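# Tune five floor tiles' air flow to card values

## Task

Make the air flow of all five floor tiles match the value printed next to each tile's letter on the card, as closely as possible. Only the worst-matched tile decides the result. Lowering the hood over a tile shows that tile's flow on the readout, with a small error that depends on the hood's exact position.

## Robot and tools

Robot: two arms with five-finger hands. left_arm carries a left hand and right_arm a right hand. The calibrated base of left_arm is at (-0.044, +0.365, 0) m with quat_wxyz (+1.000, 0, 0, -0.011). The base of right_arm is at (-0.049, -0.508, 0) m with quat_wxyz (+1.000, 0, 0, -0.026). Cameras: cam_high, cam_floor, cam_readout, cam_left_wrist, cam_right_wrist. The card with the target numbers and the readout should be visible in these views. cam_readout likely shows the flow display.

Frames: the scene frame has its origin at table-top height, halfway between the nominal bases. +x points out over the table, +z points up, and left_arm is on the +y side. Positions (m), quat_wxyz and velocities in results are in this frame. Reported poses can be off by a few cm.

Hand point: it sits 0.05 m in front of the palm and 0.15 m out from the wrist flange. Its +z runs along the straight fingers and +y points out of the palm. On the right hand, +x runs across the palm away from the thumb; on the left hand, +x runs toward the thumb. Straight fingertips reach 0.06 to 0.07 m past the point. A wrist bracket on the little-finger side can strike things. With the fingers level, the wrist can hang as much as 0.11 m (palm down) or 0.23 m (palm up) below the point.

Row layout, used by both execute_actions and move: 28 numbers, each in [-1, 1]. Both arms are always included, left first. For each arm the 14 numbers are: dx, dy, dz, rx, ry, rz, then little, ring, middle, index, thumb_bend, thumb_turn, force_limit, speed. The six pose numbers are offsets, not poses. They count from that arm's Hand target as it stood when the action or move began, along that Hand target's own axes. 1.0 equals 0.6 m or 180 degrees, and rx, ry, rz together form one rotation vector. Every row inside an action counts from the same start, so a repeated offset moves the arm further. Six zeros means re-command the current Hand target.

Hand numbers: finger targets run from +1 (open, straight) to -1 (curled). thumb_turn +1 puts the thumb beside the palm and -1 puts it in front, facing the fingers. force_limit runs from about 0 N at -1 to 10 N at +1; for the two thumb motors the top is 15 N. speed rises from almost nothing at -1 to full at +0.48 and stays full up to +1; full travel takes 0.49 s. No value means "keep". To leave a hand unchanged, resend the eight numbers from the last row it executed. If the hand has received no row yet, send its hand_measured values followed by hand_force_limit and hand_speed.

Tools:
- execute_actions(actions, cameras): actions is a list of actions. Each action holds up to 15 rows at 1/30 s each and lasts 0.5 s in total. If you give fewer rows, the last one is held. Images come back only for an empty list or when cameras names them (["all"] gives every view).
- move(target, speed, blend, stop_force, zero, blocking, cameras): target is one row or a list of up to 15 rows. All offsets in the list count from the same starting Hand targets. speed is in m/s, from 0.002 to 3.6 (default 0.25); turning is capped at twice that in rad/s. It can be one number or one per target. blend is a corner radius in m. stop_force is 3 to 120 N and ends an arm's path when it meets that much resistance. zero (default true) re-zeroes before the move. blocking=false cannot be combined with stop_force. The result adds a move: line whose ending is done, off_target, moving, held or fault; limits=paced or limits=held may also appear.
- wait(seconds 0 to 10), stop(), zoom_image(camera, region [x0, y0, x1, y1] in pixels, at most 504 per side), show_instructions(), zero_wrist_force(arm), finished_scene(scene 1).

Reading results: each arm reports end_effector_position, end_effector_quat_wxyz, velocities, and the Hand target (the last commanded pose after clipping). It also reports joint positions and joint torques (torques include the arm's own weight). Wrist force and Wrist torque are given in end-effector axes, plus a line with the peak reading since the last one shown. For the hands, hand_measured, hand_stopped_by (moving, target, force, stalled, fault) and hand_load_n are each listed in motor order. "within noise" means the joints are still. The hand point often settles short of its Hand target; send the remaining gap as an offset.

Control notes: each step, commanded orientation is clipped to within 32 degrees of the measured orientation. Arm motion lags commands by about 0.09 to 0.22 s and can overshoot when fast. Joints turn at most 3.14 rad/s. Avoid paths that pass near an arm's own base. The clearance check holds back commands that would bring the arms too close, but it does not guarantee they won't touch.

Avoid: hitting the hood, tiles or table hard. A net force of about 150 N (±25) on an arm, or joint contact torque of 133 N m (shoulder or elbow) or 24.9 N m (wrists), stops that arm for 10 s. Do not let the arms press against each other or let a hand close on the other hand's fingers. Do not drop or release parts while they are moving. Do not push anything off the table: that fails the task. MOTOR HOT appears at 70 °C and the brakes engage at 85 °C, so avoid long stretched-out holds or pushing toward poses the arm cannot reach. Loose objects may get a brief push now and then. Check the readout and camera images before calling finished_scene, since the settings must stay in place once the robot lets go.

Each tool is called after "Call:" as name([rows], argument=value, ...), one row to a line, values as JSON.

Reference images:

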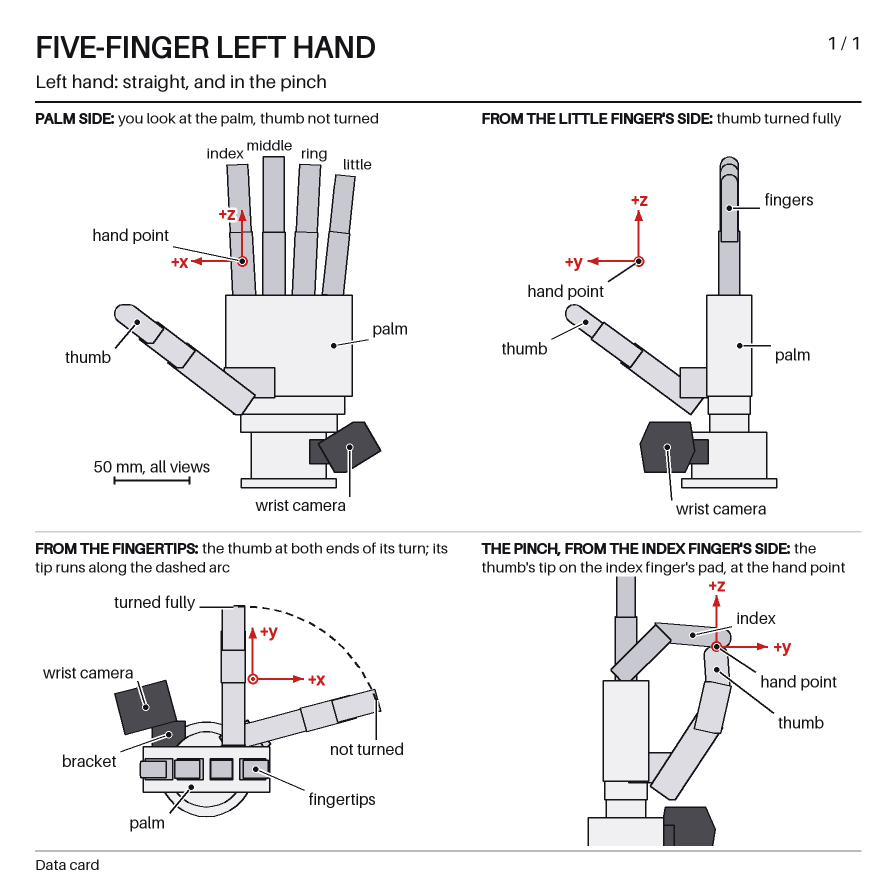

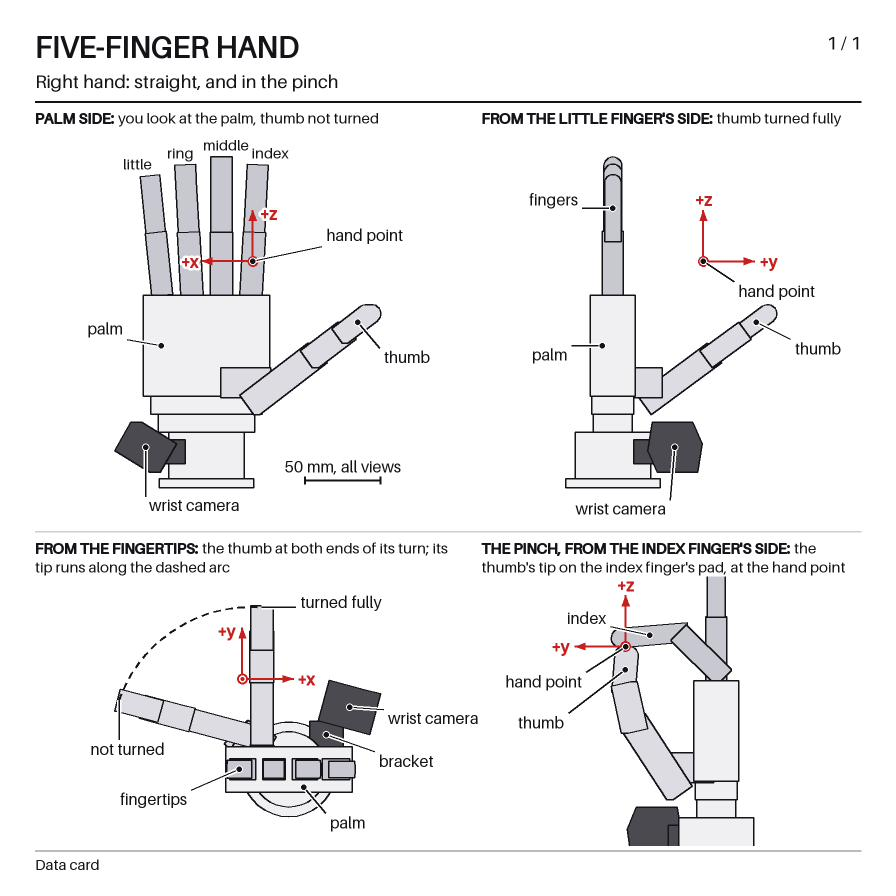

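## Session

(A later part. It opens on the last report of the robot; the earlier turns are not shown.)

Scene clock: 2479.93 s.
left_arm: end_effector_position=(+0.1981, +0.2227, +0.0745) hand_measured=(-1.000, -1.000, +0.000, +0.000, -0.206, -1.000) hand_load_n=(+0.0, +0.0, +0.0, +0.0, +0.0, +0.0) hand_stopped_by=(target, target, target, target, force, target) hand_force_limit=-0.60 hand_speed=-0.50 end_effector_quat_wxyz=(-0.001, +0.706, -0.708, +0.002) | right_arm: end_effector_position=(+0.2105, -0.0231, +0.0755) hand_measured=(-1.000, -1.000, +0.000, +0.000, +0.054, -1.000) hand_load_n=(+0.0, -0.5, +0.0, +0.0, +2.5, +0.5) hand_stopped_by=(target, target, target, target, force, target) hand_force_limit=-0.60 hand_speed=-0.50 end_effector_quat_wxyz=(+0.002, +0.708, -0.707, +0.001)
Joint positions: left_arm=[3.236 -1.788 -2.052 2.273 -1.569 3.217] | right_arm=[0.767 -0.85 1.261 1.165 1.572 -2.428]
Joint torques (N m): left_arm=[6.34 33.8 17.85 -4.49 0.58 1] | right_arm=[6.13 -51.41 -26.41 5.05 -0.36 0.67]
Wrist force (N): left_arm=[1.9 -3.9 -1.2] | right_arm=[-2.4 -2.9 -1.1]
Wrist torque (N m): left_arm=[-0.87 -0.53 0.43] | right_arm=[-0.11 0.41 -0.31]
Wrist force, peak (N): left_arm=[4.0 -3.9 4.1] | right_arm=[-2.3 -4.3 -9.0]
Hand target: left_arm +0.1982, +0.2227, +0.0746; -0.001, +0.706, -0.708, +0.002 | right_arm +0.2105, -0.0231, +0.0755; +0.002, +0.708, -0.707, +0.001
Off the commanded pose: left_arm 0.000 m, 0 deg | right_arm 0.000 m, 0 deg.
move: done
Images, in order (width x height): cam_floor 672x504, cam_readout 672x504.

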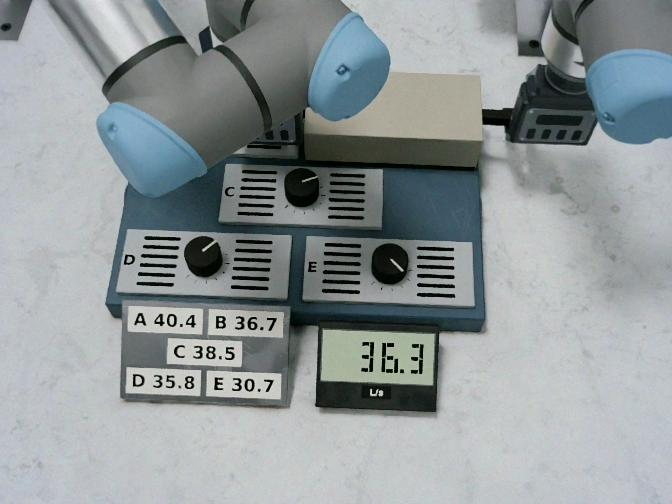

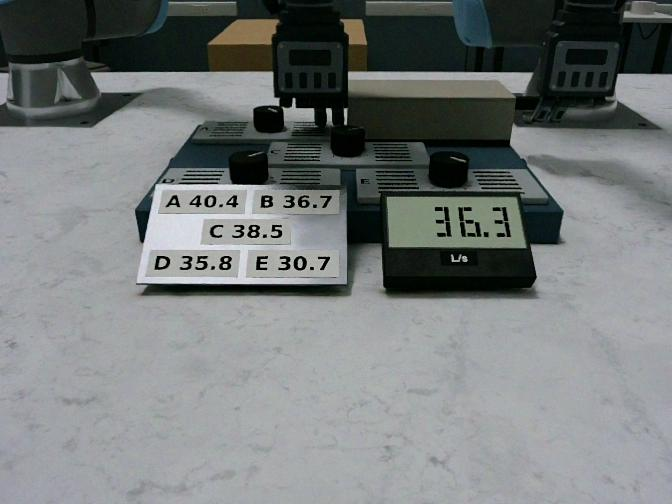

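Call:
move([
  [0,0,-0.015,0,0,0,-1,-1,0,0,-0.3,-1,-0.6,-0.5,0,0,-0.015,0,0,0,-1,-1,0,0,-0.3,-1,-0.6,-0.5],
  [0.001667,0.001667,-0.015,0,0,0,-1,-1,0,0,-0.3,-1,-0.6,-0.5,0.001667,0,-0.015,0,0,0,-1,-1,0,0,-0.3,-1,-0.6,-0.5],
  [0.001667,0.001667,0,0,0,0,-1,-1,0,0,-0.3,-1,-0.6,-0.5,0.001667,0,0,0,0,0,-1,-1,0,0,-0.3,-1,-0.6,-0.5],
], speed=0.06, blend=[0.001,0.001,0], cameras=["cam_readout"])

Call:
move([
  [0,0,-0.015,0,0,0,-1,-1,0,0,-0.3,-1,-0.6,-0.5,0,0,-0.015,0,0,0,-1,-1,0,0,-0.3,-1,-0.6,-0.5],
  [0.001667,-0.000833,-0.015,0,0,0,-1,-1,0,0,-0.3,-1,-0.6,-0.5,0.001667,-0.000833,-0.015,0,0,0,-1,-1,0,0,-0.3,-1,-0.6,-0.5],
  [0.001667,-0.000833,0,0,0,0,-1,-1,0,0,-0.3,-1,-0.6,-0.5,0.001667,-0.000833,0,0,0,0,-1,-1,0,0,-0.3,-1,-0.6,-0.5],
], speed=0.06, blend=[0.001,0.001,0], cameras=["cam_readout"])

Call:
move([
  [0,0,-0.015,0,0,0,-1,-1,0,0,-0.3,-1,-0.6,-0.5,0,0,-0.015,0,0,0,-1,-1,0,0,-0.3,-1,-0.6,-0.5],
  [-0.001667,-0.000833,-0.015,0,0,0,-1,-1,0,0,-0.3,-1,-0.6,-0.5,-0.001667,-0.000833,-0.015,0,0,0,-1,-1,0,0,-0.3,-1,-0.6,-0.5],
  [-0.001667,-0.000833,0,0,0,0,-1,-1,0,0,-0.3,-1,-0.6,-0.5,-0.001667,-0.000833,0,0,0,0,-1,-1,0,0,-0.3,-1,-0.6,-0.5],
], speed=0.06, blend=[0.001,0.001,0], cameras=["cam_readout"])

Call:
move([
  [0,0,-0.015,0,0,0,-1,-1,0,0,-0.3,-1,-0.6,-0.5,0,0,-0.015,0,0,0,-1,-1,0,0,-0.3,-1,-0.6,-0.5],
  [-0.001667,0.001167,-0.015,0,0,0,-1,-1,0,0,-0.3,-1,-0.6,-0.5,-0.001667,-0.0005,-0.015,0,0,0,-1,-1,0,0,-0.3,-1,-0.6,-0.5],
  [-0.001667,0.001167,0,0,0,0,-1,-1,0,0,-0.3,-1,-0.6,-0.5,-0.001667,-0.0005,0,0,0,0,-1,-1,0,0,-0.3,-1,-0.6,-0.5],
], speed=0.06, blend=[0.001,0.001,0], cameras=["cam_readout"])

Call:
move([
  [0,0,-0.015,0,0,0,-1,-1,0,0,-0.3,-1,-0.6,-0.5,0,0,-0.015,0,0,0,-1,-1,0,0,-0.3,-1,-0.6,-0.5],
  [-0.001667,0.000833,-0.015,0,0,0,-1,-1,0,0,-0.3,-1,-0.6,-0.5,-0.001667,0.000833,-0.015,0,0,0,-1,-1,0,0,-0.3,-1,-0.6,-0.5],
  [-0.001667,0.000833,0,0,0,0,-1,-1,0,0,-0.3,-1,-0.6,-0.5,-0.001667,0.000833,0,0,0,0,-1,-1,0,0,-0.3,-1,-0.6,-0.5],
], speed=0.06, blend=[0.001,0.001,0], cameras=["cam_readout"])

Call:
move([
  [0,0,-0.015,0,0,0,-1,-1,0,0,-0.3,-1,-0.6,-0.5,0,0,-0.015,0,0,0,-1,-1,0,0,-0.3,-1,-0.6,-0.5],
  [-0.001667,0.000833,-0.015,0,0,0,-1,-1,0,0,-0.3,-1,-0.6,-0.5,-0.001667,0.000833,-0.015,0,0,0,-1,-1,0,0,-0.3,-1,-0.6,-0.5],
  [-0.001667,0.000833,0,0,0,0,-1,-1,0,0,-0.3,-1,-0.6,-0.5,-0.001667,0.000833,0,0,0,0,-1,-1,0,0,-0.3,-1,-0.6,-0.5],
], speed=0.06, blend=[0.001,0.001,0], cameras=["cam_readout"])

Call:
move([
  [0,0,-0.015,0,0,0,-1,-1,0,0,-0.3,-1,-0.6,-0.5,0,0,-0.015,0,0,0,-1,-1,0,0,-0.3,-1,-0.6,-0.5],
  [0.001667,0.000833,-0.015,0,0,0,-1,-1,0,0,-0.3,-1,-0.6,-0.5,0.001667,0.000833,-0.015,0,0,0,-1,-1,0,0,-0.3,-1,-0.6,-0.5],
  [0.001667,0.000833,0,0,0,0,-1,-1,0,0,-0.3,-1,-0.6,-0.5,0.001667,0.000833,0,0,0,0,-1,-1,0,0,-0.3,-1,-0.6,-0.5],
], speed=0.06, blend=[0.001,0.001,0], cameras=["cam_readout"])

Call:
move([
  [0,0,-0.015,0,0,0,-1,-1,0,0,-0.3,-1,-0.6,-0.5,0,0,-0.015,0,0,0,-1,-1,0,0,-0.3,-1,-0.6,-0.5],
  [0.001667,-0.001333,-0.015,0,0,0,-1,-1,0,0,-0.3,-1,-0.6,-0.5,0.001667,0.002,-0.015,0,0,0,-1,-1,0,0,-0.3,-1,-0.6,-0.5],
  [0.001667,-0.001333,0,0,0,0,-1,-1,0,0,-0.3,-1,-0.6,-0.5,0.001667,0.002,0,0,0,0,-1,-1,0,0,-0.3,-1,-0.6,-0.5],
], speed=0.06, blend=[0.001,0.001,0], cameras=["cam_readout"])

Call:
move([
  [0,0,-0.015,0,0,0,-1,-1,0,0,-0.3,-1,-0.6,-0.5,0,0,-0.015,0,0,0,-1,-1,0,0,-0.3,-1,-0.6,-0.5],
  [-0.001667,-0.000833,-0.015,0,0,0,-1,-1,0,0,-0.3,-1,-0.6,-0.5,-0.001667,-0.000833,-0.015,0,0,0,-1,-1,0,0,-0.3,-1,-0.6,-0.5],
  [-0.001667,-0.000833,0,0,0,0,-1,-1,0,0,-0.3,-1,-0.6,-0.5,-0.001667,-0.000833,0,0,0,0,-1,-1,0,0,-0.3,-1,-0.6,-0.5],
], speed=0.06, blend=[0.001,0.001,0], cameras=["cam_readout"])

Call:
move([
  [0,0,-0.015,0,0,0,-1,-1,0,0,-0.3,-1,-0.6,-0.5,0,0,-0.015,0,0,0,-1,-1,0,0,-0.3,-1,-0.6,-0.5],
  [-0.001667,-0.000833,-0.015,0,0,0,-1,-1,0,0,-0.3,-1,-0.6,-0.5,-0.001667,-0.000833,-0.015,0,0,0,-1,-1,0,0,-0.3,-1,-0.6,-0.5],
  [-0.001667,-0.000833,0,0,0,0,-1,-1,0,0,-0.3,-1,-0.6,-0.5,-0.001667,-0.000833,0,0,0,0,-1,-1,0,0,-0.3,-1,-0.6,-0.5],
], speed=0.06, blend=[0.001,0.001,0], cameras=["cam_readout"])

Call:
move([
  [0,0,-0.015,0,0,0,-1,-1,0,0,-0.3,-1,-0.6,-0.5,0,0,-0.015,0,0,0,-1,-1,0,0,-0.3,-1,-0.6,-0.5],
  [0.001667,-0.000833,-0.015,0,0,0,-1,-1,0,0,-0.3,-1,-0.6,-0.5,0.001667,-0.000833,-0.015,0,0,0,-1,-1,0,0,-0.3,-1,-0.6,-0.5],
  [0.001667,-0.000833,0,0,0,0,-1,-1,0,0,-0.3,-1,-0.6,-0.5,0.001667,-0.000833,0,0,0,0,-1,-1,0,0,-0.3,-1,-0.6,-0.5],
], speed=0.06, blend=[0.001,0.001,0], cameras=["cam_readout"])

Call:
move([
  [0,0,-0.015,0,0,0,-1,-1,0,0,-0.3,-1,-0.6,-0.5,0,0,-0.015,0,0,0,-1,-1,0,0,-0.3,-1,-0.6,-0.5],
  [-0.001667,0.002667,-0.015,0,0,0,-1,-1,0,0,-0.3,-1,-0.6,-0.5,-0.001667,0.001,-0.015,0,0,0,-1,-1,0,0,-0.3,-1,-0.6,-0.5],
  [-0.001667,0.002667,0,0,0,0,-1,-1,0,0,-0.3,-1,-0.6,-0.5,-0.001667,0.001,0,0,0,0,-1,-1,0,0,-0.3,-1,-0.6,-0.5],
], speed=0.06, blend=[0.001,0.001,0], cameras=["cam_readout"])

Scene clock: 2512.57 s.
left_arm: end_effector_position=(+0.1971, +0.2217, +0.0745) hand_measured=(-1.000, -1.000, +0.000, +0.000, -0.206, -1.000) hand_load_n=(+0.0, +0.0, +0.0, +0.0, +0.0, +0.0) hand_stopped_by=(target, target, target, target, force, target) hand_force_limit=-0.60 hand_speed=-0.50 end_effector_quat_wxyz=(-0.001, +0.706, -0.708, +0.002) | right_arm: end_effector_position=(+0.2105, -0.0242, +0.0755) hand_measured=(-1.000, -1.000, +0.000, +0.000, +0.054, -1.000) hand_load_n=(+0.0, -1.0, +0.0, +0.0, +3.0, +0.5) hand_stopped_by=(target, target, target, target, force, target) hand_force_limit=-0.60 hand_speed=-0.50 end_effector_quat_wxyz=(+0.002, +0.708, -0.707, +0.001)
Joint positions: left_arm=[3.233 -1.787 -2.054 2.273 -1.569 3.214] | right_arm=[0.765 -0.852 1.264 1.163 1.572 -2.429]
Joint torques (N m): left_arm=[7.51 34.17 17.69 -4.67 -1.34 1.95] | right_arm=[1.91 -50.38 -23.65 4.91 0.48 1.49]
Wrist force (N): left_arm=[2.0 -3.7 -1.0] | right_arm=[-2.3 -2.8 -1.8]
Wrist torque (N m): left_arm=[-0.85 -0.53 0.53] | right_arm=[-0.13 0.42 -0.32]
Wrist force, peak (N): left_arm=[3.2 -4.0 5.0] | right_arm=[-2.3 -5.4 -9.1]
Hand target: left_arm +0.1972, +0.2217, +0.0745; -0.001, +0.706, -0.708, +0.002 | right_arm +0.2105, -0.0241, +0.0755; +0.002, +0.708, -0.707, +0.001
Off the commanded pose: left_arm 0.000 m, 0 deg | right_arm 0.000 m, 0 deg.
move: done; blend cut to 0.0007 m at target 1, 0.0007 m at target 2
Images, in order (width x height): cam_readout 672x504.

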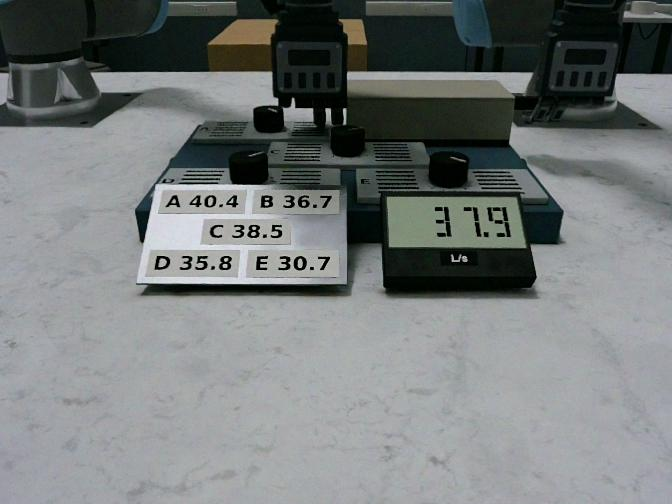

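Scene clock: 2513.33 s.
left_arm: end_effector_position=(+0.1976, +0.2207, +0.0745) hand_measured=(-1.000, -1.000, +0.000, +0.000, -0.206, -1.000) hand_load_n=(+0.0, +0.0, +0.5, +0.5, +0.0, +0.0) hand_stopped_by=(target, target, target, target, force, target) hand_force_limit=-0.60 hand_speed=-0.50 end_effector_quat_wxyz=(-0.001, +0.706, -0.708, +0.002) | right_arm: end_effector_position=(+0.2110, -0.0252, +0.0755) hand_measured=(-1.000, -1.000, +0.000, +0.000, +0.054, -1.000) hand_load_n=(+0.0, -1.0, +0.0, +0.0, +3.0, +0.5) hand_stopped_by=(target, target, target, target, force, target) hand_force_limit=-0.60 hand_speed=-0.50 end_effector_quat_wxyz=(+0.002, +0.708, -0.707, +0.001)
Joint positions: left_arm=[3.23 -1.789 -2.051 2.273 -1.569 3.21] | right_arm=[0.763 -0.853 1.266 1.162 1.572 -2.431]
Joint torques (N m): left_arm=[7.64 34.81 19.03 -4.68 0.19 2.04] | right_arm=[-2.57 -50.05 -24.57 5.19 -0.3 1.4]
Wrist force (N): left_arm=[2.1 -3.8 -0.9] | right_arm=[-2.5 -3.0 -1.5]
Wrist torque (N m): left_arm=[-0.86 -0.55 0.55] | right_arm=[-0.12 0.43 -0.33]
Wrist force, peak (N): left_arm=[3.5 -3.9 4.3] | right_arm=[-2.4 -5.0 -9.1]
Hand target: left_arm +0.1977, +0.2207, +0.0746; -0.001, +0.706, -0.708, +0.002 | right_arm +0.2110, -0.0251, +0.0756; +0.002, +0.708, -0.707, +0.001
Off the commanded pose: left_arm 0.000 m, 0 deg | right_arm 0.000 m, 0 deg.
move: done; blend cut to 0.0006 m at target 1, 0.0006 m at target 2
Images, in order (width x height): cam_readout 672x504.

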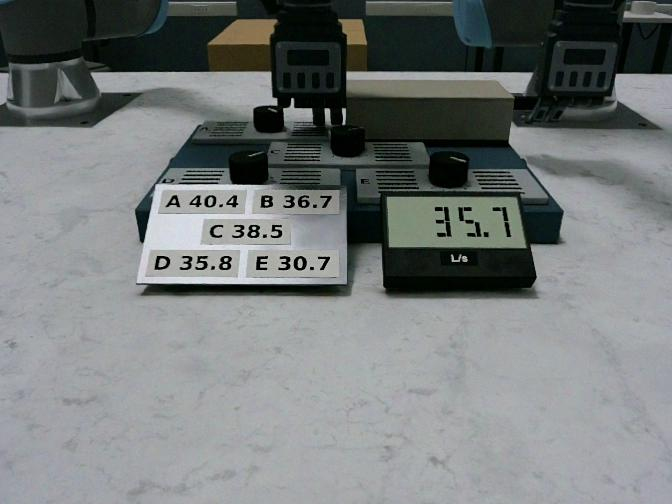

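Scene clock: 2514.10 s.
left_arm: end_effector_position=(+0.1981, +0.2217, +0.0745) hand_measured=(-1.000, -1.000, +0.000, +0.000, -0.206, -1.000) hand_load_n=(+0.0, +0.5, +0.0, +0.0, +0.0, +0.0) hand_stopped_by=(target, target, target, target, force, target) hand_force_limit=-0.60 hand_speed=-0.50 end_effector_quat_wxyz=(-0.001, +0.706, -0.708, +0.002) end_effector_velocity=(+0.000, +0.000, +0.001) end_effector_angular_velocity=(+0.000, +0.001, +0.001) | right_arm: end_effector_position=(+0.2115, -0.0241, +0.0755) hand_measured=(-1.000, -1.000, +0.000, +0.000, +0.054, -1.000) hand_load_n=(+0.0, -1.0, +0.0, +0.0, +2.5, +0.0) hand_stopped_by=(target, target, target, target, force, target) hand_force_limit=-0.60 hand_speed=-0.50 end_effector_quat_wxyz=(+0.002, +0.708, -0.707, +0.001)
Joint positions: left_arm=[3.233 -1.789 -2.051 2.272 -1.569 3.214] | right_arm=[0.764 -0.851 1.262 1.164 1.572 -2.43]
Joint velocities: left_arm=[0.001 0.002 0.001 -0.005 0 0] | right_arm=[within noise]
Joint torques (N m): left_arm=[-7.45 34.45 18.46 -4.52 1.45 -2.47] | right_arm=[14.89 -50.6 -25.53 5.14 -1.15 -0.32]
Wrist force (N): left_arm=[1.8 -4.0 -1.0] | right_arm=[-2.2 -3.6 -1.5]
Wrist torque (N m): left_arm=[-0.89 -0.51 0.47] | right_arm=[-0.18 0.43 -0.45]
Wrist force, peak (N): left_arm=[3.0 -3.8 5.0] | right_arm=[-2.5 -4.8 -9.4]
Hand target: left_arm +0.1982, +0.2217, +0.0746; -0.001, +0.706, -0.708, +0.002 | right_arm +0.2115, -0.0241, +0.0755; +0.002, +0.708, -0.707, +0.001
Off the commanded pose: left_arm 0.000 m, 0 deg | right_arm 0.000 m, 0 deg.
move: done; blend cut to 0.0006 m at target 1, 0.0006 m at target 2
Images, in order (width x height): cam_readout 672x504.

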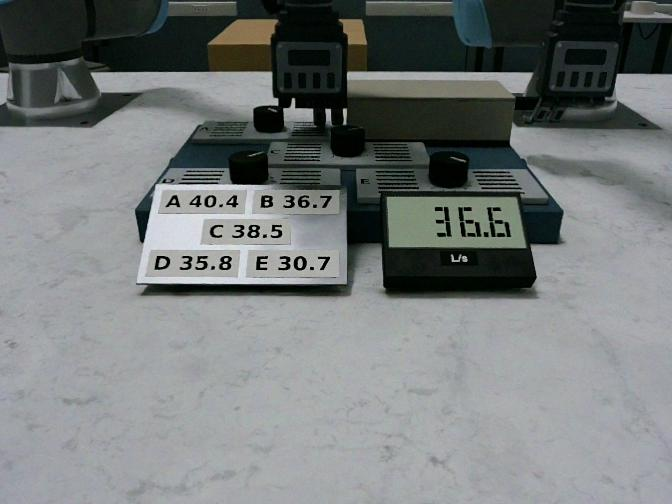

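Scene clock: 2514.87 s.
left_arm: end_effector_position=(+0.1974, +0.2227, +0.0745) hand_measured=(-1.000, -1.000, +0.000, +0.000, -0.206, -1.000) hand_load_n=(+0.0, +0.5, +0.0, +0.0, +0.0, +0.0) hand_stopped_by=(target, target, target, target, force, target) hand_force_limit=-0.60 hand_speed=-0.50 end_effector_quat_wxyz=(-0.001, +0.706, -0.708, +0.002) | right_arm: end_effector_position=(+0.2117, -0.0231, +0.0754) hand_measured=(-1.000, -1.000, +0.000, +0.000, +0.054, -1.000) hand_load_n=(+0.0, -1.0, +0.0, +0.0, +3.0, +0.5) hand_stopped_by=(target, target, target, target, force, target) hand_force_limit=-0.60 hand_speed=-0.50 end_effector_quat_wxyz=(+0.002, +0.708, -0.707, +0.001)
Joint positions: left_arm=[3.237 -1.787 -2.054 2.273 -1.569 3.217] | right_arm=[0.765 -0.848 1.258 1.166 1.572 -2.429]
Joint torques (N m): left_arm=[-7.24 35.3 18.95 -4.83 -0.45 -2.44] | right_arm=[-3.87 -50.04 -25.87 4.96 -0.33 0.71]
Wrist force (N): left_arm=[1.9 -3.9 -1.1] | right_arm=[-2.1 -3.1 -1.8]
Wrist torque (N m): left_arm=[-0.87 -0.53 0.47] | right_arm=[-0.12 0.46 -0.48]
Wrist force, peak (N): left_arm=[2.7 -4.0 5.2] | right_arm=[-2.4 -5.0 -9.6]
Hand target: left_arm +0.1975, +0.2227, +0.0745; -0.001, +0.706, -0.708, +0.002 | right_arm +0.2118, -0.0231, +0.0755; +0.002, +0.708, -0.707, +0.001
Off the commanded pose: left_arm 0.000 m, 0 deg | right_arm 0.000 m, 0 deg.
move: done; blend cut to 0.0006 m at target 1, 0.0006 m at target 2
Images, in order (width x height): cam_readout 672x504.

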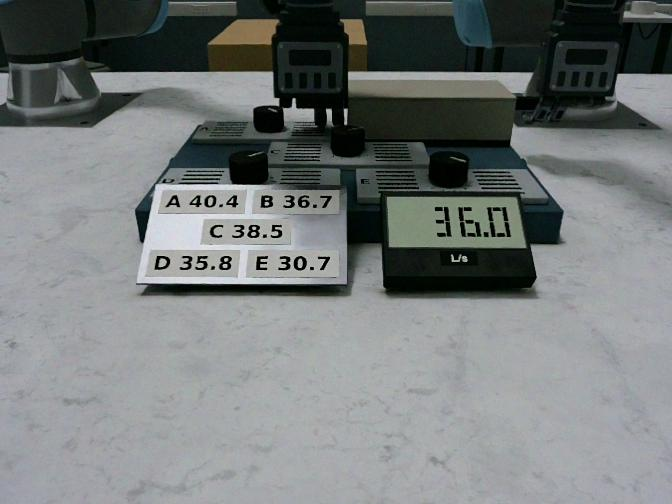

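Scene clock: 2515.63 s.
left_arm: end_effector_position=(+0.1969, +0.2238, +0.0745) hand_measured=(-1.000, -1.000, +0.000, +0.000, -0.206, -1.000) hand_load_n=(+0.0, +0.0, +0.0, +0.0, +0.0, +0.0) hand_stopped_by=(target, target, target, target, force, target) hand_force_limit=-0.60 hand_speed=-0.50 end_effector_quat_wxyz=(-0.001, +0.706, -0.708, +0.002) | right_arm: end_effector_position=(+0.2112, -0.0221, +0.0754) hand_measured=(-1.000, -1.000, +0.000, +0.000, +0.054, -1.000) hand_load_n=(+0.0, -1.0, +0.5, +0.5, +3.0, +0.5) hand_stopped_by=(target, target, target, target, force, target) hand_force_limit=-0.60 hand_speed=-0.50 end_effector_quat_wxyz=(+0.002, +0.708, -0.707, +0.001)
Joint positions: left_arm=[3.24 -1.785 -2.056 2.274 -1.569 3.221] | right_arm=[0.767 -0.847 1.255 1.167 1.572 -2.427]
Joint torques (N m): left_arm=[-8.76 34.12 19.72 -4.81 0.5 -2.39] | right_arm=[0.49 -50.96 -26.43 5.03 -0.11 -1.61]
Wrist force (N): left_arm=[1.8 -3.8 -1.0] | right_arm=[-2.3 -2.8 -1.9]
Wrist torque (N m): left_arm=[-0.87 -0.50 0.46] | right_arm=[-0.10 0.47 -0.48]
Wrist force, peak (N): left_arm=[2.9 -3.9 5.0] | right_arm=[-2.4 -4.7 -9.7]
Hand target: left_arm +0.1970, +0.2237, +0.0745; -0.001, +0.706, -0.708, +0.002 | right_arm +0.2113, -0.0221, +0.0755; +0.002, +0.708, -0.707, +0.001
Off the commanded pose: left_arm 0.000 m, 0 deg | right_arm 0.000 m, 0 deg.
move: done; blend cut to 0.0006 m at target 1, 0.0006 m at target 2
Images, in order (width x height): cam_readout 672x504.

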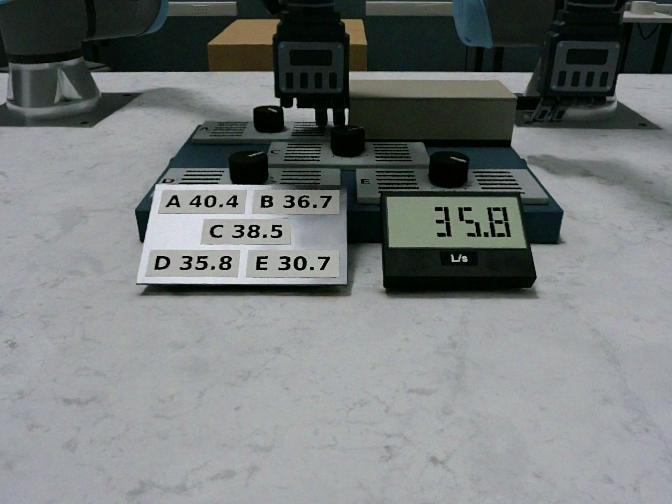

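Scene clock: 2516.40 s.
left_arm: end_effector_position=(+0.1964, +0.2247, +0.0745) hand_measured=(-1.000, -1.000, +0.000, +0.000, -0.206, -1.000) hand_load_n=(+0.0, +0.0, +0.0, +0.0, +0.0, +0.0) hand_stopped_by=(target, target, target, target, force, target) hand_force_limit=-0.60 hand_speed=-0.50 end_effector_quat_wxyz=(-0.001, +0.706, -0.708, +0.002) | right_arm: end_effector_position=(+0.2107, -0.0211, +0.0754) hand_measured=(-1.000, -1.000, +0.000, +0.000, +0.054, -1.000) hand_load_n=(+0.0, -1.0, +0.0, +0.0, +3.0, +0.5) hand_stopped_by=(target, target, target, target, force, target) hand_force_limit=-0.60 hand_speed=-0.50 end_effector_quat_wxyz=(+0.002, +0.708, -0.707, +0.001)
Joint positions: left_arm=[3.244 -1.783 -2.059 2.274 -1.569 3.224] | right_arm=[0.769 -0.846 1.253 1.168 1.572 -2.425]
Joint torques (N m): left_arm=[-8.11 32.74 16.75 -4.6 1.36 -2.3] | right_arm=[-6.28 -50 -25.83 4.65 -0.18 -1.51]
Wrist force (N): left_arm=[1.9 -3.8 -1.1] | right_arm=[-2.3 -3.6 -1.4]
Wrist torque (N m): left_arm=[-0.86 -0.53 0.46] | right_arm=[-0.20 0.44 -0.49]
Wrist force, peak (N): left_arm=[3.5 -4.1 4.6] | right_arm=[-2.5 -5.0 -9.6]
Hand target: left_arm +0.1965, +0.2247, +0.0745; -0.001, +0.706, -0.708, +0.002 | right_arm +0.2108, -0.0211, +0.0755; +0.002, +0.708, -0.707, +0.001
Off the commanded pose: left_arm 0.000 m, 0 deg | right_arm 0.000 m, 0 deg.
move: done; blend cut to 0.0006 m at target 1, 0.0006 m at target 2
Images, in order (width x height): cam_readout 672x504.

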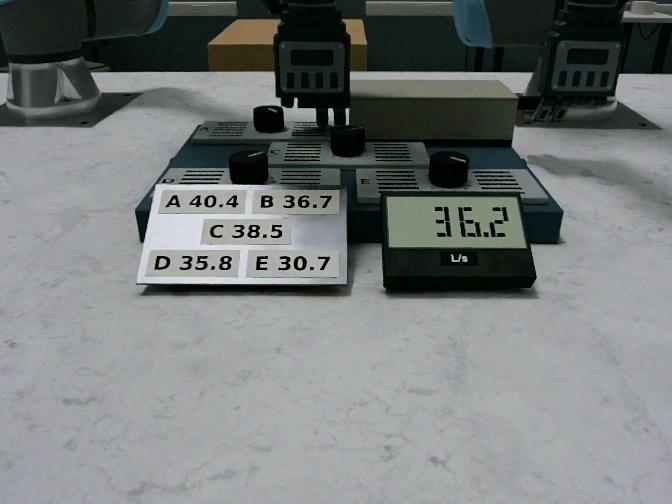

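Scene clock: 2517.17 s.
left_arm: end_effector_position=(+0.1959, +0.2237, +0.0745) hand_measured=(-1.000, -1.000, +0.000, +0.000, -0.206, -1.000) hand_load_n=(+0.0, +0.0, +0.0, +0.0, +0.0, +0.0) hand_stopped_by=(target, target, target, target, force, target) hand_force_limit=-0.60 hand_speed=-0.50 end_effector_quat_wxyz=(-0.001, +0.706, -0.708, +0.002) | right_arm: end_effector_position=(+0.2103, -0.0221, +0.0754) hand_measured=(-1.000, -1.000, +0.000, +0.000, +0.054, -1.000) hand_load_n=(+0.0, -1.0, +0.0, +0.0, +3.5, +0.5) hand_stopped_by=(target, target, target, target, force, target) hand_force_limit=-0.60 hand_speed=-0.50 end_effector_quat_wxyz=(+0.002, +0.708, -0.707, +0.001)
Joint positions: left_arm=[3.24 -1.783 -2.059 2.274 -1.569 3.221] | right_arm=[0.768 -0.848 1.258 1.166 1.572 -2.426]
Joint torques (N m): left_arm=[8.24 34.02 21.06 -4.54 -1.09 2] | right_arm=[-11.54 -49.89 -25.15 5.1 -0.35 -0.56]
Wrist force (N): left_arm=[2.0 -3.6 -1.0] | right_arm=[-2.5 -2.6 -1.4]
Wrist torque (N m): left_arm=[-0.83 -0.55 0.53] | right_arm=[-0.09 0.44 -0.34]
Wrist force, peak (N): left_arm=[3.7 -3.8 4.0] | right_arm=[-1.9 -4.5 -9.9]
Hand target: left_arm +0.1960, +0.2237, +0.0745; -0.001, +0.706, -0.708, +0.002 | right_arm +0.2103, -0.0221, +0.0755; +0.002, +0.708, -0.707, +0.001
Off the commanded pose: left_arm 0.000 m, 0 deg | right_arm 0.000 m, 0 deg.
move: done; blend cut to 0.0006 m at target 1, 0.0006 m at target 2
Images, in order (width x height): cam_readout 672x504.

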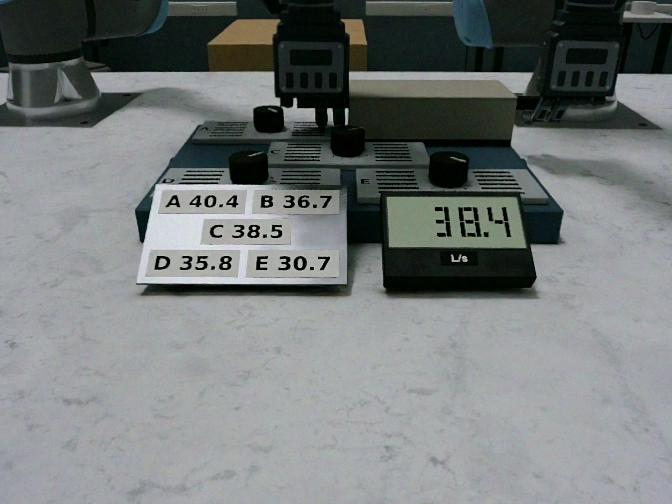

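Scene clock: 2517.93 s.
left_arm: end_effector_position=(+0.1967, +0.2227, +0.0745) hand_measured=(-1.000, -1.000, +0.000, +0.000, -0.206, -1.000) hand_load_n=(+0.0, +0.0, +0.0, +0.0, +0.0, +0.0) hand_stopped_by=(target, target, target, target, force, target) hand_force_limit=-0.60 hand_speed=-0.50 end_effector_quat_wxyz=(-0.001, +0.706, -0.708, +0.002) | right_arm: end_effector_position=(+0.2091, -0.0232, +0.0755) hand_measured=(-1.000, -1.000, +0.000, +0.000, +0.054, -1.000) hand_load_n=(+0.0, -0.5, +0.0, +0.0, +2.5, +0.5) hand_stopped_by=(target, target, target, target, force, target) hand_force_limit=-0.60 hand_speed=-0.50 end_effector_quat_wxyz=(+0.002, +0.708, -0.707, +0.001)
Joint positions: left_arm=[3.237 -1.785 -2.056 2.274 -1.569 3.217] | right_arm=[0.768 -0.852 1.264 1.163 1.572 -2.426]
Joint torques (N m): left_arm=[8.18 34.32 18.53 -4.69 0.42 2.09] | right_arm=[2.3 -50.46 -25.81 5.05 -0.41 1.57]
Wrist force (N): left_arm=[2.0 -3.9 -0.9] | right_arm=[-2.5 -2.9 -1.9]
Wrist torque (N m): left_arm=[-0.89 -0.54 0.55] | right_arm=[-0.10 0.40 -0.32]
Wrist force, peak (N): left_arm=[2.7 -3.9 5.3] | right_arm=[-2.3 -5.2 -8.4]
Hand target: left_arm +0.1968, +0.2227, +0.0745; -0.001, +0.706, -0.708, +0.002 | right_arm +0.2091, -0.0231, +0.0755; +0.002, +0.708, -0.707, +0.001
Off the commanded pose: left_arm 0.000 m, 0 deg | right_arm 0.000 m, 0 deg.
move: done; blend cut to 0.0008 m at target 1, 0.0008 m at target 2
Images, in order (width x height): cam_readout 672x504.

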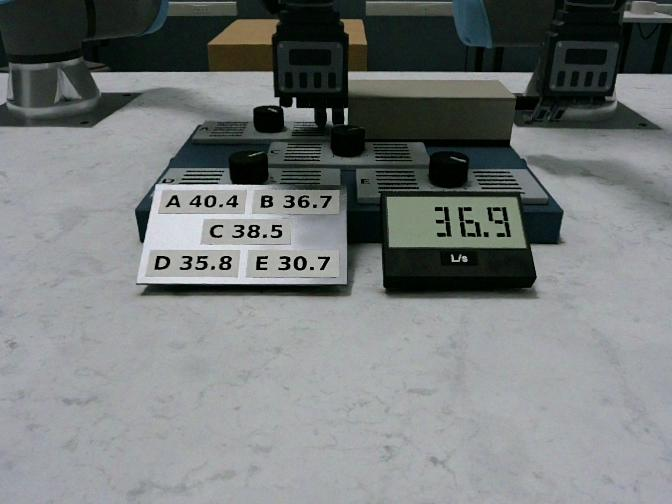

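Scene clock: 2518.70 s.
left_arm: end_effector_position=(+0.1972, +0.2237, +0.0745) hand_measured=(-1.000, -1.000, +0.000, +0.000, -0.206, -1.000) hand_load_n=(+0.0, +0.0, +0.0, +0.0, +0.0, +0.0) hand_stopped_by=(target, target, target, target, force, target) hand_force_limit=-0.60 hand_speed=-0.50 end_effector_quat_wxyz=(-0.001, +0.706, -0.708, +0.002) | right_arm: end_effector_position=(+0.2096, -0.0221, +0.0755) hand_measured=(-1.000, -1.000, +0.000, +0.000, +0.054, -1.000) hand_load_n=(+0.0, -0.5, +0.0, +0.0, +2.5, +0.5) hand_stopped_by=(target, target, target, target, force, target) hand_force_limit=-0.60 hand_speed=-0.50 end_effector_quat_wxyz=(+0.002, +0.708, -0.707, +0.001) end_effector_velocity=(-0.001, -0.001, +0.000) end_effector_angular_velocity=(-0.004, +0.004, +0.000)
Joint positions: left_arm=[3.24 -1.786 -2.055 2.274 -1.569 3.221] | right_arm=[0.769 -0.849 1.259 1.165 1.572 -2.425]
Joint velocities: left_arm=[within noise] | right_arm=[0 0.001 0 0.005 0 0]
Joint torques (N m): left_arm=[-7.12 35.05 19.09 -4.36 1.45 -2.29] | right_arm=[10.76 -50.12 -25.31 4.69 -0.82 -0.31]
Wrist force (N): left_arm=[1.9 -3.8 -1.0] | right_arm=[-2.2 -3.2 -1.8]
Wrist torque (N m): left_arm=[-0.87 -0.52 0.47] | right_arm=[-0.14 0.42 -0.45]
Wrist force, peak (N): left_arm=[2.8 -4.0 4.9] | right_arm=[-2.6 -4.7 -7.9]
Hand target: left_arm +0.1973, +0.2237, +0.0745; -0.001, +0.706, -0.708, +0.002 | right_arm +0.2096, -0.0221, +0.0755; +0.002, +0.708, -0.707, +0.001
Off the commanded pose: left_arm 0.000 m, 0 deg | right_arm 0.000 m, 0 deg.
move: done; blend cut to 0.0006 m at target 1, 0.0006 m at target 2
Images, in order (width x height): cam_readout 672x504.

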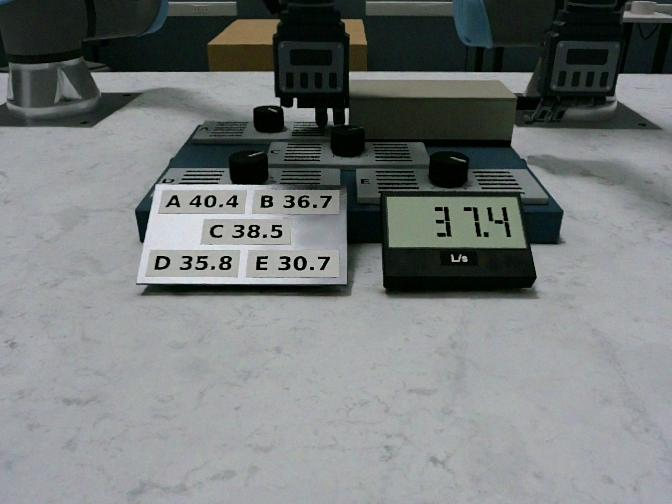

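Scene clock: 2519.47 s.
left_arm: end_effector_position=(+0.1977, +0.2247, +0.0745) hand_measured=(-1.000, -1.000, +0.000, +0.000, -0.206, -1.000) hand_load_n=(+0.0, +0.0, +0.5, +0.0, +0.0, +0.0) hand_stopped_by=(target, target, target, target, force, target) hand_force_limit=-0.60 hand_speed=-0.50 end_effector_quat_wxyz=(-0.001, +0.706, -0.708, +0.002) | right_arm: end_effector_position=(+0.2100, -0.0211, +0.0754) hand_measured=(-1.000, -1.000, +0.000, +0.000, +0.054, -1.000) hand_load_n=(+0.0, -0.5, +0.0, +0.0, +2.5, +0.5) hand_stopped_by=(target, target, target, target, force, target) hand_force_limit=-0.60 hand_speed=-0.50 end_effector_quat_wxyz=(+0.002, +0.708, -0.707, +0.001)
Joint positions: left_arm=[3.243 -1.786 -2.055 2.273 -1.569 3.224] | right_arm=[0.77 -0.847 1.255 1.167 1.572 -2.424]
Joint torques (N m): left_arm=[-7.22 32.78 19.42 -4.79 -0.07 -2.35] | right_arm=[4.34 -50.15 -24.6 5.06 -0.91 1.86]
Wrist force (N): left_arm=[1.8 -3.9 -1.0] | right_arm=[-2.3 -3.4 -1.4]
Wrist torque (N m): left_arm=[-0.87 -0.52 0.46] | right_arm=[-0.15 0.41 -0.45]
Wrist force, peak (N): left_arm=[3.5 -3.8 4.5] | right_arm=[-2.5 -4.5 -8.2]
Hand target: left_arm +0.1978, +0.2247, +0.0745; -0.001, +0.706, -0.708, +0.002 | right_arm +0.2101, -0.0211, +0.0755; +0.002, +0.708, -0.707, +0.001
Off the commanded pose: left_arm 0.000 m, 0 deg | right_arm 0.000 m, 0 deg.
move: done; blend cut to 0.0006 m at target 1, 0.0006 m at target 2
Images, in order (width x height): cam_readout 672x504.

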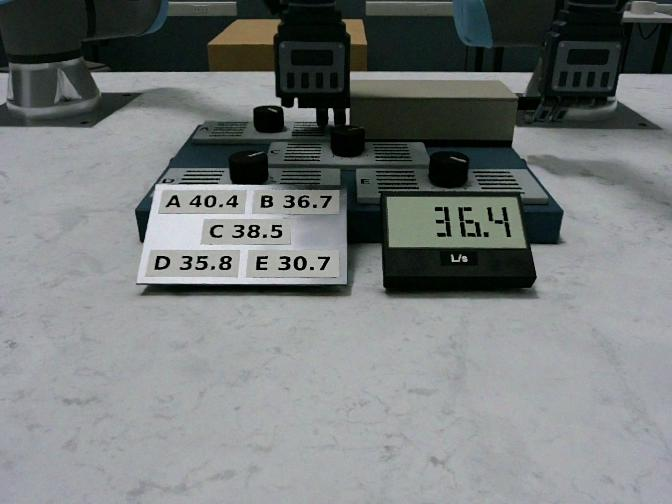

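Scene clock: 2520.23 s.
left_arm: end_effector_position=(+0.1982, +0.2237, +0.0745) hand_measured=(-1.000, -1.000, +0.000, +0.000, -0.206, -1.000) hand_load_n=(+0.0, +0.0, +0.0, +0.0, +0.0, +0.0) hand_stopped_by=(target, target, target, target, force, target) hand_force_limit=-0.60 hand_speed=-0.50 end_effector_quat_wxyz=(-0.001, +0.706, -0.708, +0.002) | right_arm: end_effector_position=(+0.2106, -0.0222, +0.0755) hand_measured=(-1.000, -1.000, +0.000, +0.000, +0.054, -1.000) hand_load_n=(+0.0, -0.5, +0.0, +0.0, +2.5, +0.5) hand_stopped_by=(target, target, target, target, force, target) hand_force_limit=-0.60 hand_speed=-0.50 end_effector_quat_wxyz=(+0.002, +0.708, -0.707, +0.001)
Joint positions: left_arm=[3.24 -1.788 -2.053 2.273 -1.569 3.22] | right_arm=[0.768 -0.848 1.257 1.166 1.572 -2.427]
Joint torques (N m): left_arm=[7.82 34.56 18.96 -4.34 -0.98 1.94] | right_arm=[0.39 -50.98 -24.18 5.07 0.08 1.42]
Wrist force (N): left_arm=[2.1 -3.7 -0.9] | right_arm=[-2.5 -3.4 -1.8]
Wrist torque (N m): left_arm=[-0.85 -0.55 0.53] | right_arm=[-0.15 0.42 -0.31]
Wrist force, peak (N): left_arm=[2.7 -3.8 5.0] | right_arm=[-2.3 -5.5 -8.7]
Hand target: left_arm +0.1983, +0.2237, +0.0746; -0.001, +0.706, -0.708, +0.002 | right_arm +0.2106, -0.0221, +0.0755; +0.002, +0.708, -0.707, +0.001
Off the commanded pose: left_arm 0.000 m, 0 deg | right_arm 0.000 m, 0 deg.
move: done; blend cut to 0.0006 m at target 1, 0.0006 m at target 2
Images, in order (width x height): cam_readout 672x504.

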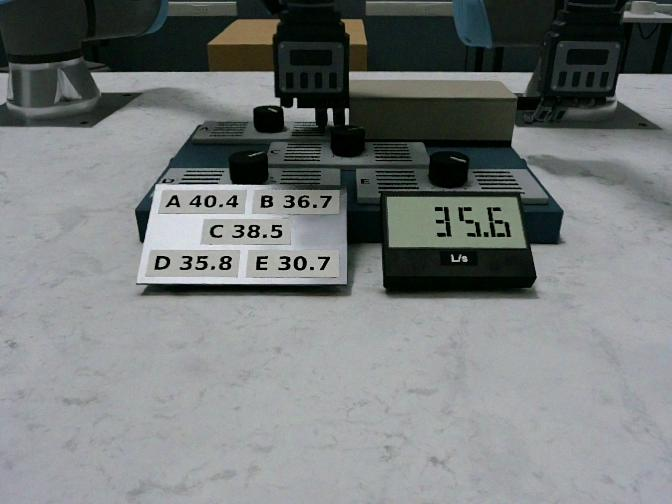

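Scene clock: 2521.00 s.
left_arm: end_effector_position=(+0.1966, +0.2248, +0.0745) hand_measured=(-1.000, -1.000, +0.000, +0.000, -0.206, -1.000) hand_load_n=(+0.5, +0.0, +0.5, +0.0, +0.0, +0.0) hand_stopped_by=(target, target, target, target, force, target) hand_force_limit=-0.60 hand_speed=-0.50 end_effector_quat_wxyz=(-0.001, +0.706, -0.708, +0.002) | right_arm: end_effector_position=(+0.2099, -0.0211, +0.0754) hand_measured=(-1.000, -1.000, +0.000, +0.000, +0.054, -1.000) hand_load_n=(+0.0, -0.5, +0.0, +0.0, +2.5, +0.5) hand_stopped_by=(target, target, target, target, force, target) hand_force_limit=-0.60 hand_speed=-0.50 end_effector_quat_wxyz=(+0.002, +0.708, -0.707, +0.001)
Joint positions: left_arm=[3.244 -1.784 -2.058 2.274 -1.569 3.224] | right_arm=[0.77 -0.847 1.255 1.167 1.572 -2.424]
Joint torques (N m): left_arm=[-6.79 32.93 18.23 -4.41 0.44 -2.47] | right_arm=[-8.03 -50.38 -25.67 5.27 0.92 -1.45]
Wrist force (N): left_arm=[2.1 -3.9 -1.0] | right_arm=[-2.3 -3.2 -1.7]
Wrist torque (N m): left_arm=[-0.88 -0.55 0.49] | right_arm=[-0.15 0.44 -0.47]
Wrist force, peak (N): left_arm=[3.0 -4.2 5.3] | right_arm=[-2.6 -4.6 -8.8]
Hand target: left_arm +0.1967, +0.2247, +0.0745; -0.001, +0.706, -0.708, +0.002 | right_arm +0.2100, -0.0211, +0.0755; +0.002, +0.708, -0.707, +0.001
Off the commanded pose: left_arm 0.000 m, 0 deg | right_arm 0.000 m, 0 deg.
move: done; blend cut to 0.0009 m at target 1, 0.0009 m at target 2
Images, in order (width x height): cam_readout 672x504.

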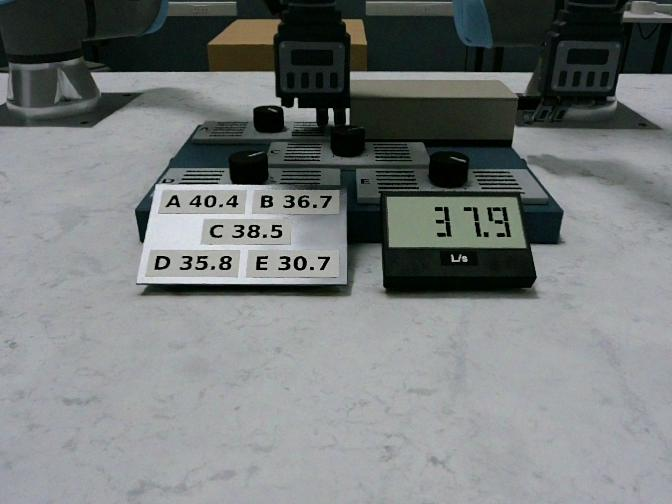

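Call:
move([
  [0,0,0,0,0,0,-1,-1,0,0,-0.3,-1,-0.6,-0.5, 0,0,0,0,0,0,-1,-1,0,0,1,-1,-0.5,0],
  [0,0,0,0,0,0,-1,-1,0,0,-0.3,-1,-0.6,-0.5, 0,-0.0133,0.0025,0.125,0,0,-1,-1,0,0,1,-1,-0.5,0],
  [0,0,0,0,0,0,-1,-1,0,0,-0.3,-1,-0.6,-0.5, 0,-0.0267,0.005,0.25,0,0,-1,-1,0,0,1,-1,-0.5,0],
  [0,0,0,0,0,0,-1,-1,0,0,-0.3,-1,-0.6,-0.5, 0,-0.0267,-0.1333,0.25,0,0,-1,-1,0,0,1,-1,-0.5,0],
], speed=[0.15,0.15,0.15,0.25], blend=[0,0.002,0.002,0])

Call:
move(target=[0,0,0,0,0,0,-1,-1,0,0,-0.3,-1,-0.6,-0.5, 0.1267,-0.1717,0.2542,0.0476,-0.0507,-0.0435,-1,-1,0.2,0.2,1,-1,-0.5,0], speed=0.3, cameras=["cam_floor"])

Call:
zoom_image(camera="cam_floor", region=[90, 180, 310, 345])

Scene clock: 2541.37 s.
left_arm: end_effector_position=(+0.1967, +0.2247, +0.0745) hand_measured=(-1.000, -1.000, +0.000, +0.000, -0.206, -1.000) hand_load_n=(+0.0, +0.0, +0.0, +0.0, +0.0, +0.0) hand_stopped_by=(target, target, target, target, force, target) hand_force_limit=-0.60 hand_speed=-0.50 end_effector_quat_wxyz=(-0.001, +0.706, -0.708, +0.002) | right_arm: end_effector_position=(+0.2262, -0.0208, +0.1553) hand_measured=(-1.000, -1.000, +0.000, +0.000, +1.000, -1.000) hand_load_n=(+0.0, +0.0, +0.0, +0.0, +0.0, +0.0) hand_stopped_by=(target, target, target, target, target, target) hand_force_limit=-0.50 hand_speed=0.00 end_effector_quat_wxyz=(-0.269, +0.655, -0.653, +0.271)
Joint positions: left_arm=[3.244 -1.783 -2.058 2.274 -1.569 3.224] | right_arm=[1.039 -1.144 1.473 0.743 2.202 -2.323]
Joint torques (N m): left_arm=[-7.45 34.32 19.48 -1.06 1.38 -2.24] | right_arm=[-13.23 -40.66 -27.66 3.37 2.17 1.56]
Wrist force (N): left_arm=[1.9 -4.0 -0.8] | right_arm=[-2.8 -2.6 -1.4]
Wrist torque (N m): left_arm=[-0.91 -0.53 0.49] | right_arm=[-0.20 0.37 -0.47]
Wrist force, peak (N): left_arm=[2.2 -4.1 -1.0] | right_arm=[-2.8 -4.6 -2.8]
Hand target: left_arm +0.1967, +0.2247, +0.0745; -0.001, +0.706, -0.708, +0.002 | right_arm +0.2262, -0.0208, +0.1555; -0.269, +0.655, -0.653, +0.271
Off the commanded pose: left_arm 0.000 m, 0 deg | right_arm 0.000 m, 0 deg.
move: done

Scene clock: 2542.57 s.
left_arm: end_effector_position=(+0.1967, +0.2247, +0.0745) hand_measured=(-1.000, -1.000, +0.000, +0.000, -0.206, -1.000) hand_load_n=(+0.0, +0.5, +0.0, +0.0, +0.0, +0.0) hand_stopped_by=(target, target, target, target, force, target) hand_force_limit=-0.60 hand_speed=-0.50 end_effector_quat_wxyz=(-0.001, +0.706, -0.708, +0.002) | right_arm: end_effector_position=(+0.4068, -0.0966, +0.1203) hand_measured=(-1.000, -1.000, +0.200, +0.200, +1.000, -1.000) hand_load_n=(+0.0, +0.0, +0.0, +0.0, +0.0, +0.0) hand_stopped_by=(target, target, target, target, target, target) hand_force_limit=-0.50 hand_speed=0.00 end_effector_quat_wxyz=(-0.349, +0.695, -0.561, +0.284)
Joint positions: left_arm=[3.244 -1.783 -2.058 2.274 -1.569 3.224] | right_arm=[0.613 -1.22 1.656 0.234 1.852 -2.929]
Joint torques (N m): left_arm=[-7.36 34.96 18.13 -0.97 1.43 -2.26] | right_arm=[-14.06 -36.6 -27.47 -1.46 -1.08 -2.15]
Wrist force (N): left_arm=[1.9 -3.7 -1.0] | right_arm=[-2.7 -2.9 -1.2]
Wrist torque (N m): left_arm=[-0.85 -0.52 0.48] | right_arm=[-0.23 0.32 -0.51]
Wrist force, peak (N): left_arm=[2.1 -4.1 -1.0] | right_arm=[-3.8 -1.6 -2.9]
Hand target: left_arm +0.1967, +0.2247, +0.0745; -0.001, +0.706, -0.708, +0.002 | right_arm +0.4069, -0.0967, +0.1203; -0.349, +0.695, -0.561, +0.284
Off the commanded pose: left_arm 0.000 m, 0 deg | right_arm 0.000 m, 0 deg.
move: done
Images, in order (width x height): cam_floor 672x504.

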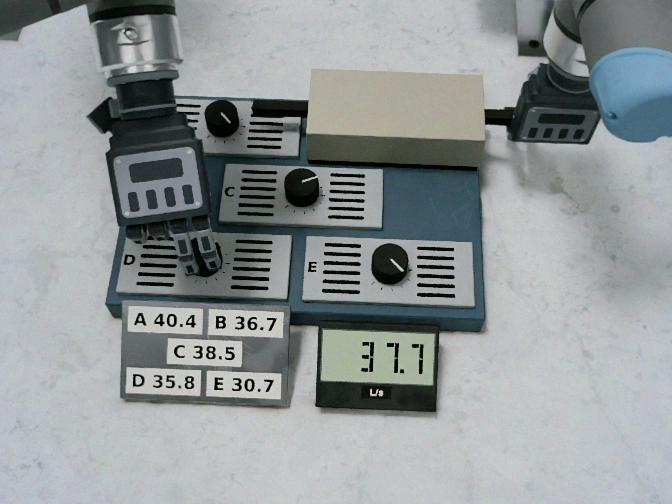

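Scaled by 2.291 from the camera's 672x504 image, which has a finer 960x720 frame.

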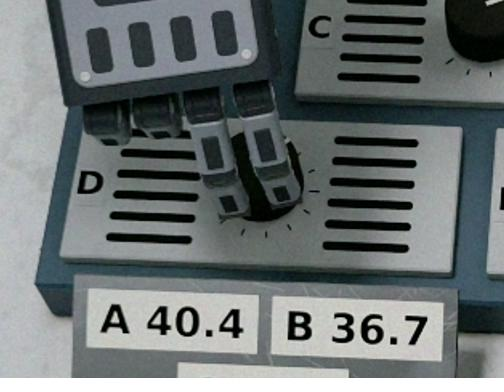

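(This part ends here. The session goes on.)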